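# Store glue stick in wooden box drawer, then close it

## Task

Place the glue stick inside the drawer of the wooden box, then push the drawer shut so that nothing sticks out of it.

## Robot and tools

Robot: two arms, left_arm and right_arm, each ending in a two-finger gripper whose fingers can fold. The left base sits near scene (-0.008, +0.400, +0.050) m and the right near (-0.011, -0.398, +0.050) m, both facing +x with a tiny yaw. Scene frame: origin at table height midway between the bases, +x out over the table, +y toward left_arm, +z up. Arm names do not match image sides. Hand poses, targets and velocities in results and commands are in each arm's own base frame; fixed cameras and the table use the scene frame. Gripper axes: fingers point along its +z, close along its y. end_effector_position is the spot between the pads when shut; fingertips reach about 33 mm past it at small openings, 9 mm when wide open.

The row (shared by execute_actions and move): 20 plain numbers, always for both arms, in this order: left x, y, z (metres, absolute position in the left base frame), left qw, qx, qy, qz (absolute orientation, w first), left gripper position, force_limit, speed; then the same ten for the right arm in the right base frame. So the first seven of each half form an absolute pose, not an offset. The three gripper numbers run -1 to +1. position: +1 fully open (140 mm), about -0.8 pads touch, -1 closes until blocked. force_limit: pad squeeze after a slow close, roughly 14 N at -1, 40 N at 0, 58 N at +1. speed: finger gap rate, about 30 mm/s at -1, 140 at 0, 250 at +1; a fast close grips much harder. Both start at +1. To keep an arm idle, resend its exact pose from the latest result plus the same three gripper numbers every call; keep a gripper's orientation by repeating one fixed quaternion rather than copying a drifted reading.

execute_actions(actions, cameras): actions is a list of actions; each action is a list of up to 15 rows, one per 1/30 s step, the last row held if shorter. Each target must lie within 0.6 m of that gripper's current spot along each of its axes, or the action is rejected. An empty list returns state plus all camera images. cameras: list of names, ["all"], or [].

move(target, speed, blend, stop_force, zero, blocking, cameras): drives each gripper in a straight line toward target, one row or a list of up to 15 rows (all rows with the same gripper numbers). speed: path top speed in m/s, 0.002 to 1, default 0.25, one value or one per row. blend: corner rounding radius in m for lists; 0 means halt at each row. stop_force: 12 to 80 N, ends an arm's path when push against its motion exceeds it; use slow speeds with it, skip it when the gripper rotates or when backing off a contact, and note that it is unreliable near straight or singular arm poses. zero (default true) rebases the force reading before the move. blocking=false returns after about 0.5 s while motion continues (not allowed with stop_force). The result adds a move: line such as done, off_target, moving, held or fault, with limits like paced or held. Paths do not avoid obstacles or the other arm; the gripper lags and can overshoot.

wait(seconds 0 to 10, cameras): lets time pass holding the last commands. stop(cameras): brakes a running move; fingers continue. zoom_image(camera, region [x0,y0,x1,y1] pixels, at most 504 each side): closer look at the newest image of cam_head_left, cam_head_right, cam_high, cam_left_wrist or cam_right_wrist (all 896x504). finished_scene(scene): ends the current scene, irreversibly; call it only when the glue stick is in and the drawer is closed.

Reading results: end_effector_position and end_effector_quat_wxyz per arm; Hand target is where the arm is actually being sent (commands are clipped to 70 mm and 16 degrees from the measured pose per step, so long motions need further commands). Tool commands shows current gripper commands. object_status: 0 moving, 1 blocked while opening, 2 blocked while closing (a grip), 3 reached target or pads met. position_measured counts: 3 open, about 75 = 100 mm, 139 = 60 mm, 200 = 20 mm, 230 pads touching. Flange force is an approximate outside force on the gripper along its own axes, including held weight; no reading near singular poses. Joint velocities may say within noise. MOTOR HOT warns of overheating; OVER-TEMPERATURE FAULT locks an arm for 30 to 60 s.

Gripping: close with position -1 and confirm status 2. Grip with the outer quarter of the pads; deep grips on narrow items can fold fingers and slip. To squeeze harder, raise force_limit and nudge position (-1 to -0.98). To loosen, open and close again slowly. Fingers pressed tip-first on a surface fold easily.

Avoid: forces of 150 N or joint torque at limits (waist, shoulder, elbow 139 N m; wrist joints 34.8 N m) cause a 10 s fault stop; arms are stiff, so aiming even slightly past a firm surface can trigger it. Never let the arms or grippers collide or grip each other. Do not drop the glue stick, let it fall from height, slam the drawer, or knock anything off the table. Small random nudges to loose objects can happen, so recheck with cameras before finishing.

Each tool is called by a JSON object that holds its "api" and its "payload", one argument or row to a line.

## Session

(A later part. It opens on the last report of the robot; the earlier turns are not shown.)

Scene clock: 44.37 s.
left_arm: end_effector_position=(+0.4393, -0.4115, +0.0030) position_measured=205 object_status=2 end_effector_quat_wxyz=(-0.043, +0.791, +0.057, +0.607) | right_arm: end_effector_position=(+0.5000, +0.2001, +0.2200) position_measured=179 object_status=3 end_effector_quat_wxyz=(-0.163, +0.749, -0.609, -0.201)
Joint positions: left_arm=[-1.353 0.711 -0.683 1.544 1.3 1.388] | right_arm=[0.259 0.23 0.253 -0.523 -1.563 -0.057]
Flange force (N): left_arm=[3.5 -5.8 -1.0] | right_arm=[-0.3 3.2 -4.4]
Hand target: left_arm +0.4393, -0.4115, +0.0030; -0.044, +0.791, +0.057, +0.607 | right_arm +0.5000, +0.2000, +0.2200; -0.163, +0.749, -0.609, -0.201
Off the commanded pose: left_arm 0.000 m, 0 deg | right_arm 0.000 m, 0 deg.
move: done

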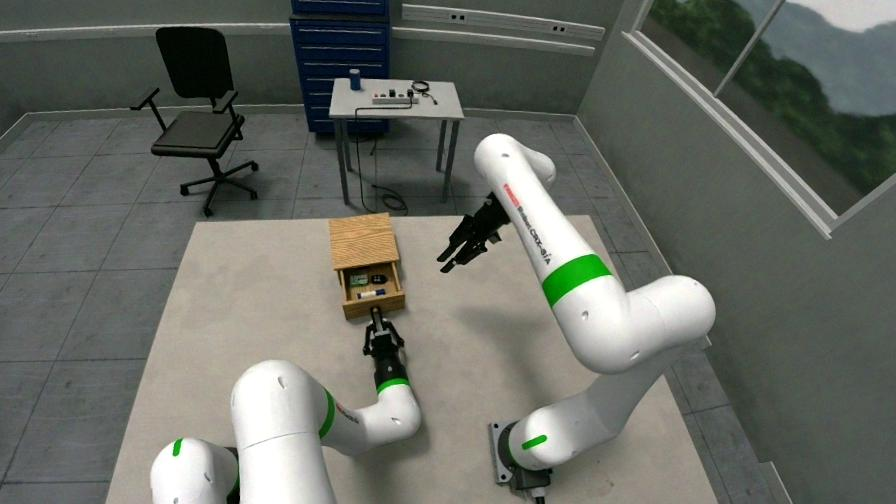

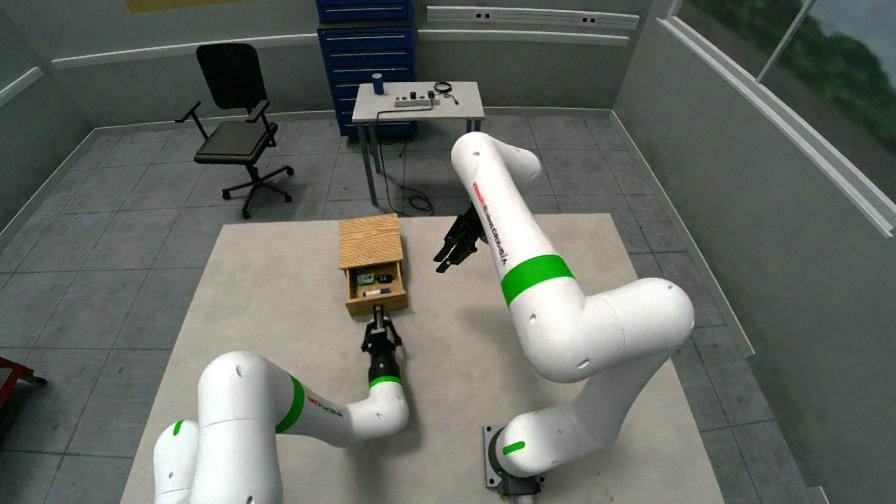

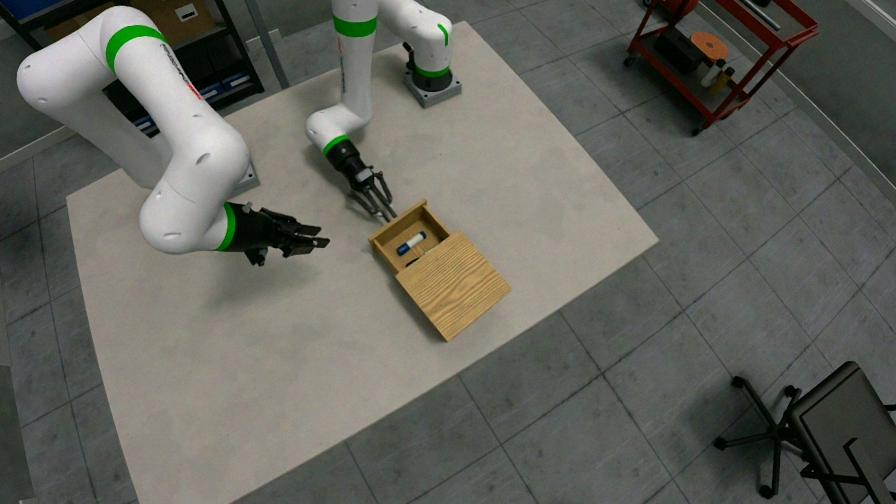

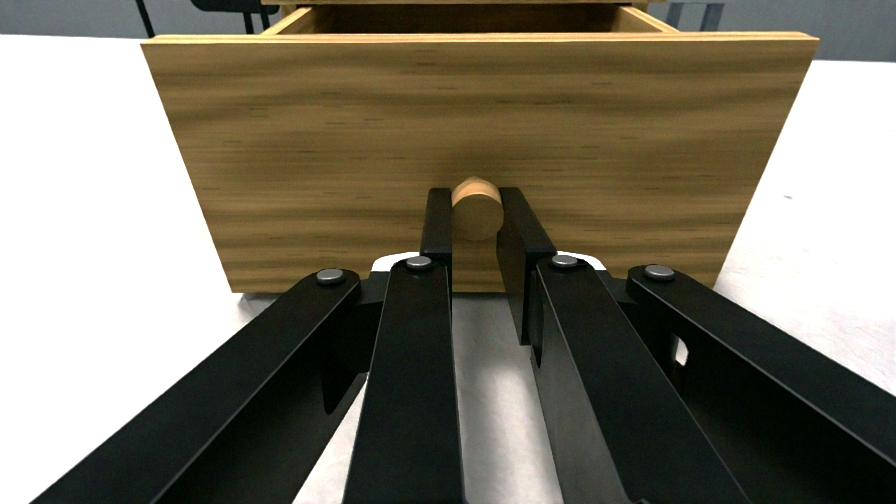

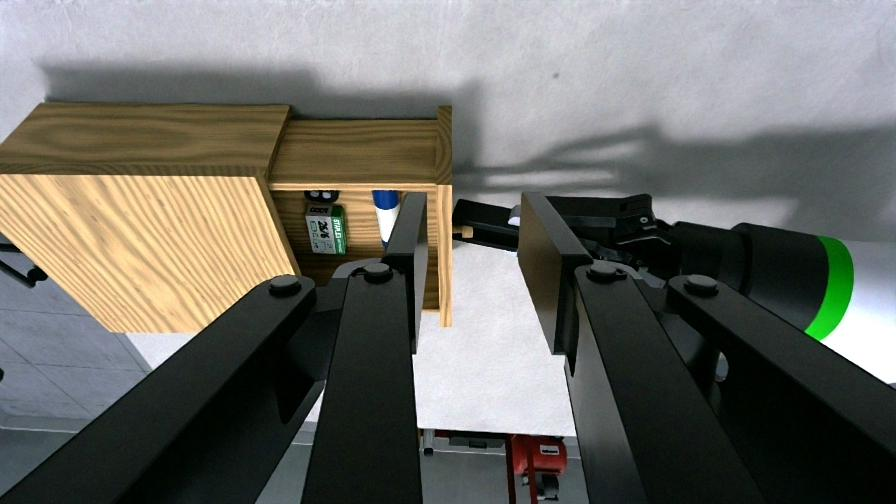

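Close it.

{"api": "move", "payload": {
  "target": [0.5690,-0.3928,0.003,-0.0435,0.7913,0.0567,0.6072,-1,-0.5,-1,0.50,0.20,0.22,-0.1633,0.7496,-0.6095,-0.2008,-0.40,-0.5,-1],
  "cameras": ["cam_left_wrist","cam_high"],
  "speed": 0.06,
  "stop_force": 25
}}

{"api": "zoom_image", "payload": {
  "camera": "cam_high",
  "region": [330, 160, 530, 350]
}}

Scene clock: 47.47 s.
left_arm: end_effector_position=(+0.5690, -0.3928, +0.0030) position_measured=205 object_status=2 end_effector_quat_wxyz=(-0.043, +0.791, +0.057, +0.607) | right_arm: end_effector_position=(+0.5000, +0.2000, +0.2200) position_measured=179 object_status=3 end_effector_quat_wxyz=(-0.163, +0.749, -0.609, -0.201)
Joint positions: left_arm=[-1.003 0.746 -0.594 1.213 1.221 1.347] | right_arm=[0.259 0.231 0.253 -0.523 -1.563 -0.057]
Flange force (N): left_arm=[3.1 -6.5 -15.2] | right_arm=[-0.4 2.7 -4.9]
Hand target: left_arm +0.5690, -0.3928, +0.0030; -0.044, +0.791, +0.057, +0.607 | right_arm +0.5000, +0.2000, +0.2200; -0.163, +0.749, -0.609, -0.201
Off the commanded pose: left_arm 0.000 m, 0 deg | right_arm 0.000 m, 0 deg.
move: done
Images, in order (width x height): cam_high 896x504, cam_left_wrist 896x504.

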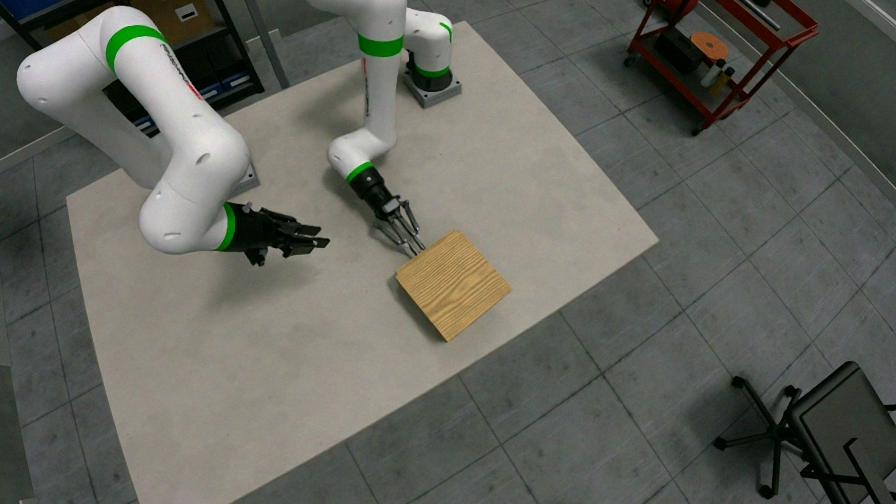

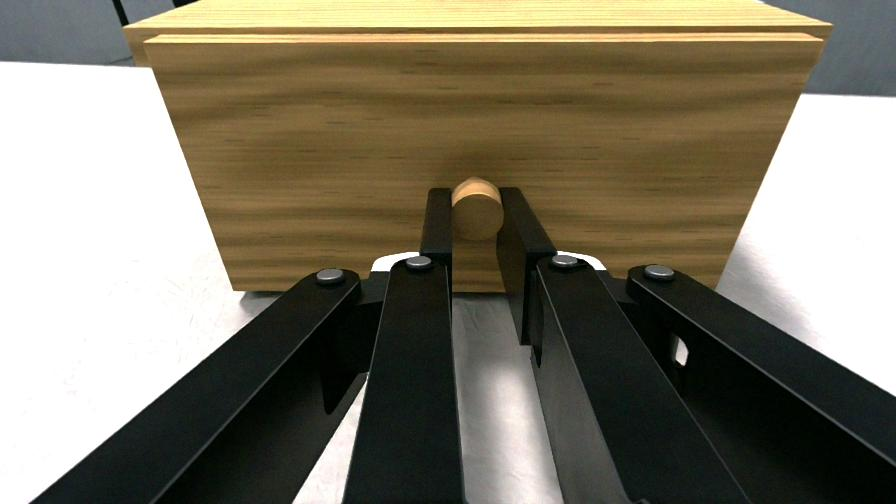

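Scaled by 2.520 from the camera's 896x504 image, which has a finer 1280x720 frame.

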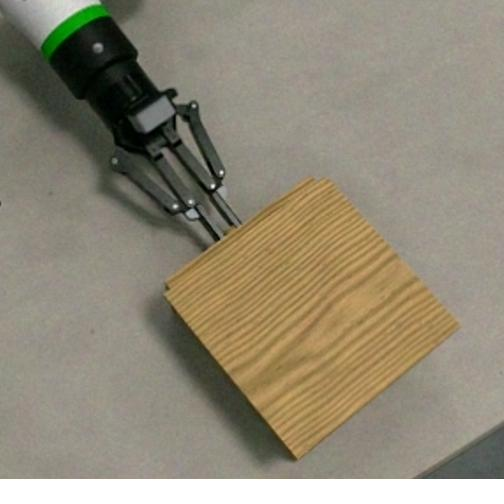

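{"api": "move", "payload": {
  "target": [
    [0.5690,-0.3928,0.003,-0.0435,0.7913,0.0567,0.6072,-0.3,-0.5,-1,0.50,0.20,0.22,-0.1633,0.7496,-0.6095,-0.2008,-0.40,-0.5,-1],
    [0.470,-0.407,0.02,-0.0435,0.7913,0.0567,0.6072,-0.3,-0.5,-1,0.50,0.20,0.22,-0.1633,0.7496,-0.6095,-0.2008,-0.40,-0.5,-1]
  ],
  "cameras": ["cam_left_wrist","cam_high","cam_head_right"],
  "speed": 0.1
}}

{"api": "zoom_image", "payload": {
  "camera": "cam_high",
  "region": [330, 160, 530, 350]
}}

Scene clock: 50.07 s.
left_arm: end_effector_position=(+0.4700, -0.4070, +0.0200) position_measured=167 object_status=3 end_effector_quat_wxyz=(-0.044, +0.791, +0.057, +0.607) | right_arm: end_effector_position=(+0.5000, +0.2000, +0.2200) position_measured=179 object_status=3 end_effector_quat_wxyz=(-0.163, +0.749, -0.609, -0.201)
Joint positions: left_arm=[-1.267 0.675 -0.682 1.471 1.281 1.351] | right_arm=[0.259 0.231 0.253 -0.523 -1.563 -0.057]
Flange force (N): left_arm=[4.7 -4.9 -0.7] | right_arm=[-0.7 3.2 -4.9]
Hand target: left_arm +0.4700, -0.4070, +0.0200; -0.044, +0.791, +0.057, +0.607 | right_arm +0.5000, +0.2000, +0.2200; -0.163, +0.749, -0.609, -0.201
Off the commanded pose: left_arm 0.000 m, 0 deg | right_arm 0.000 m, 0 deg.
move: done
Images, in order (width x height): cam_head_right 896x504, cam_high 896x504, cam_left_wrist 896x504.

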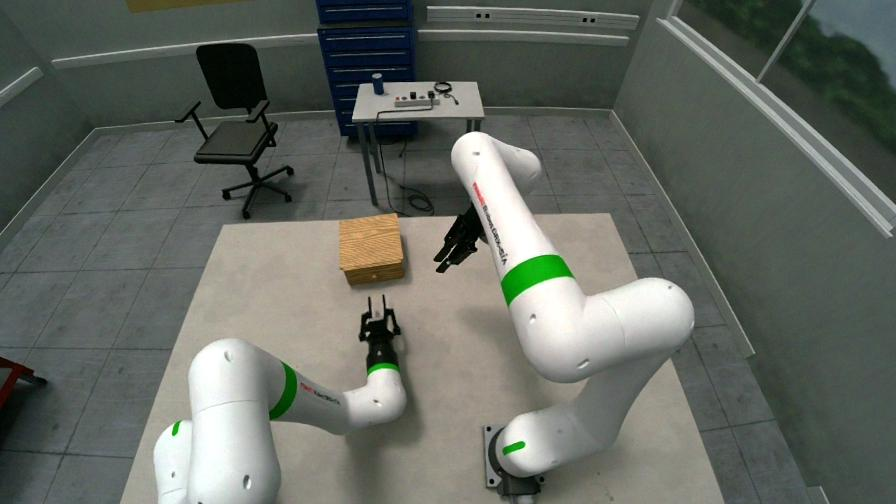

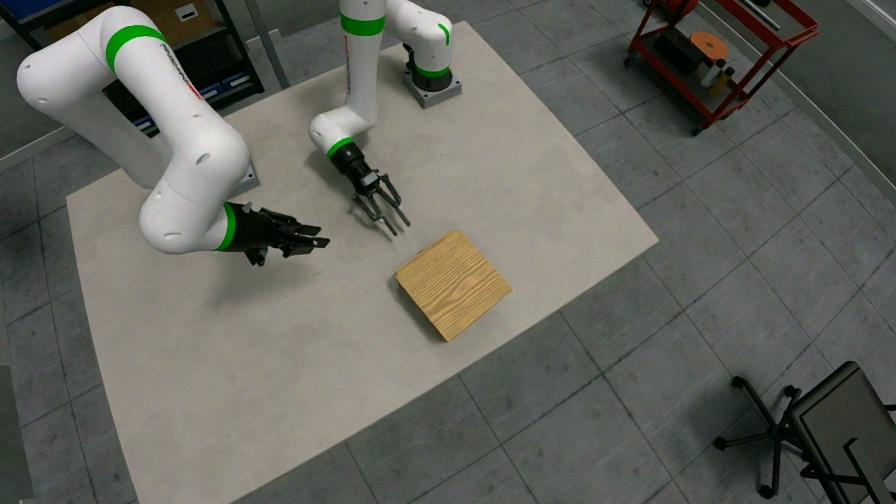

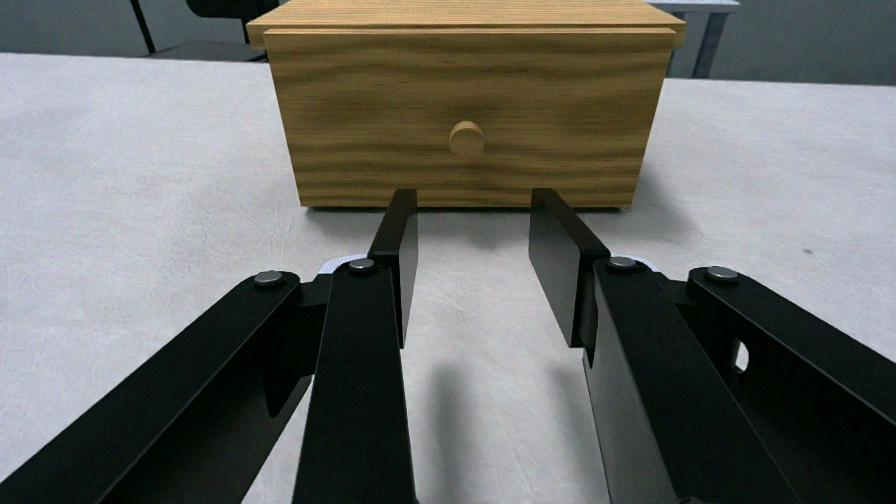

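Scaled by 2.520 from the camera's 896x504 image, which has a finer 1280x720 frame.

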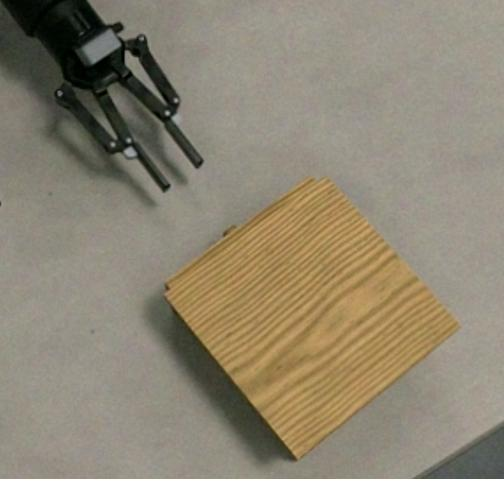

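{"api": "finished_scene", "payload": {
  "scene": 1
}}

The scene is finished: the task was done.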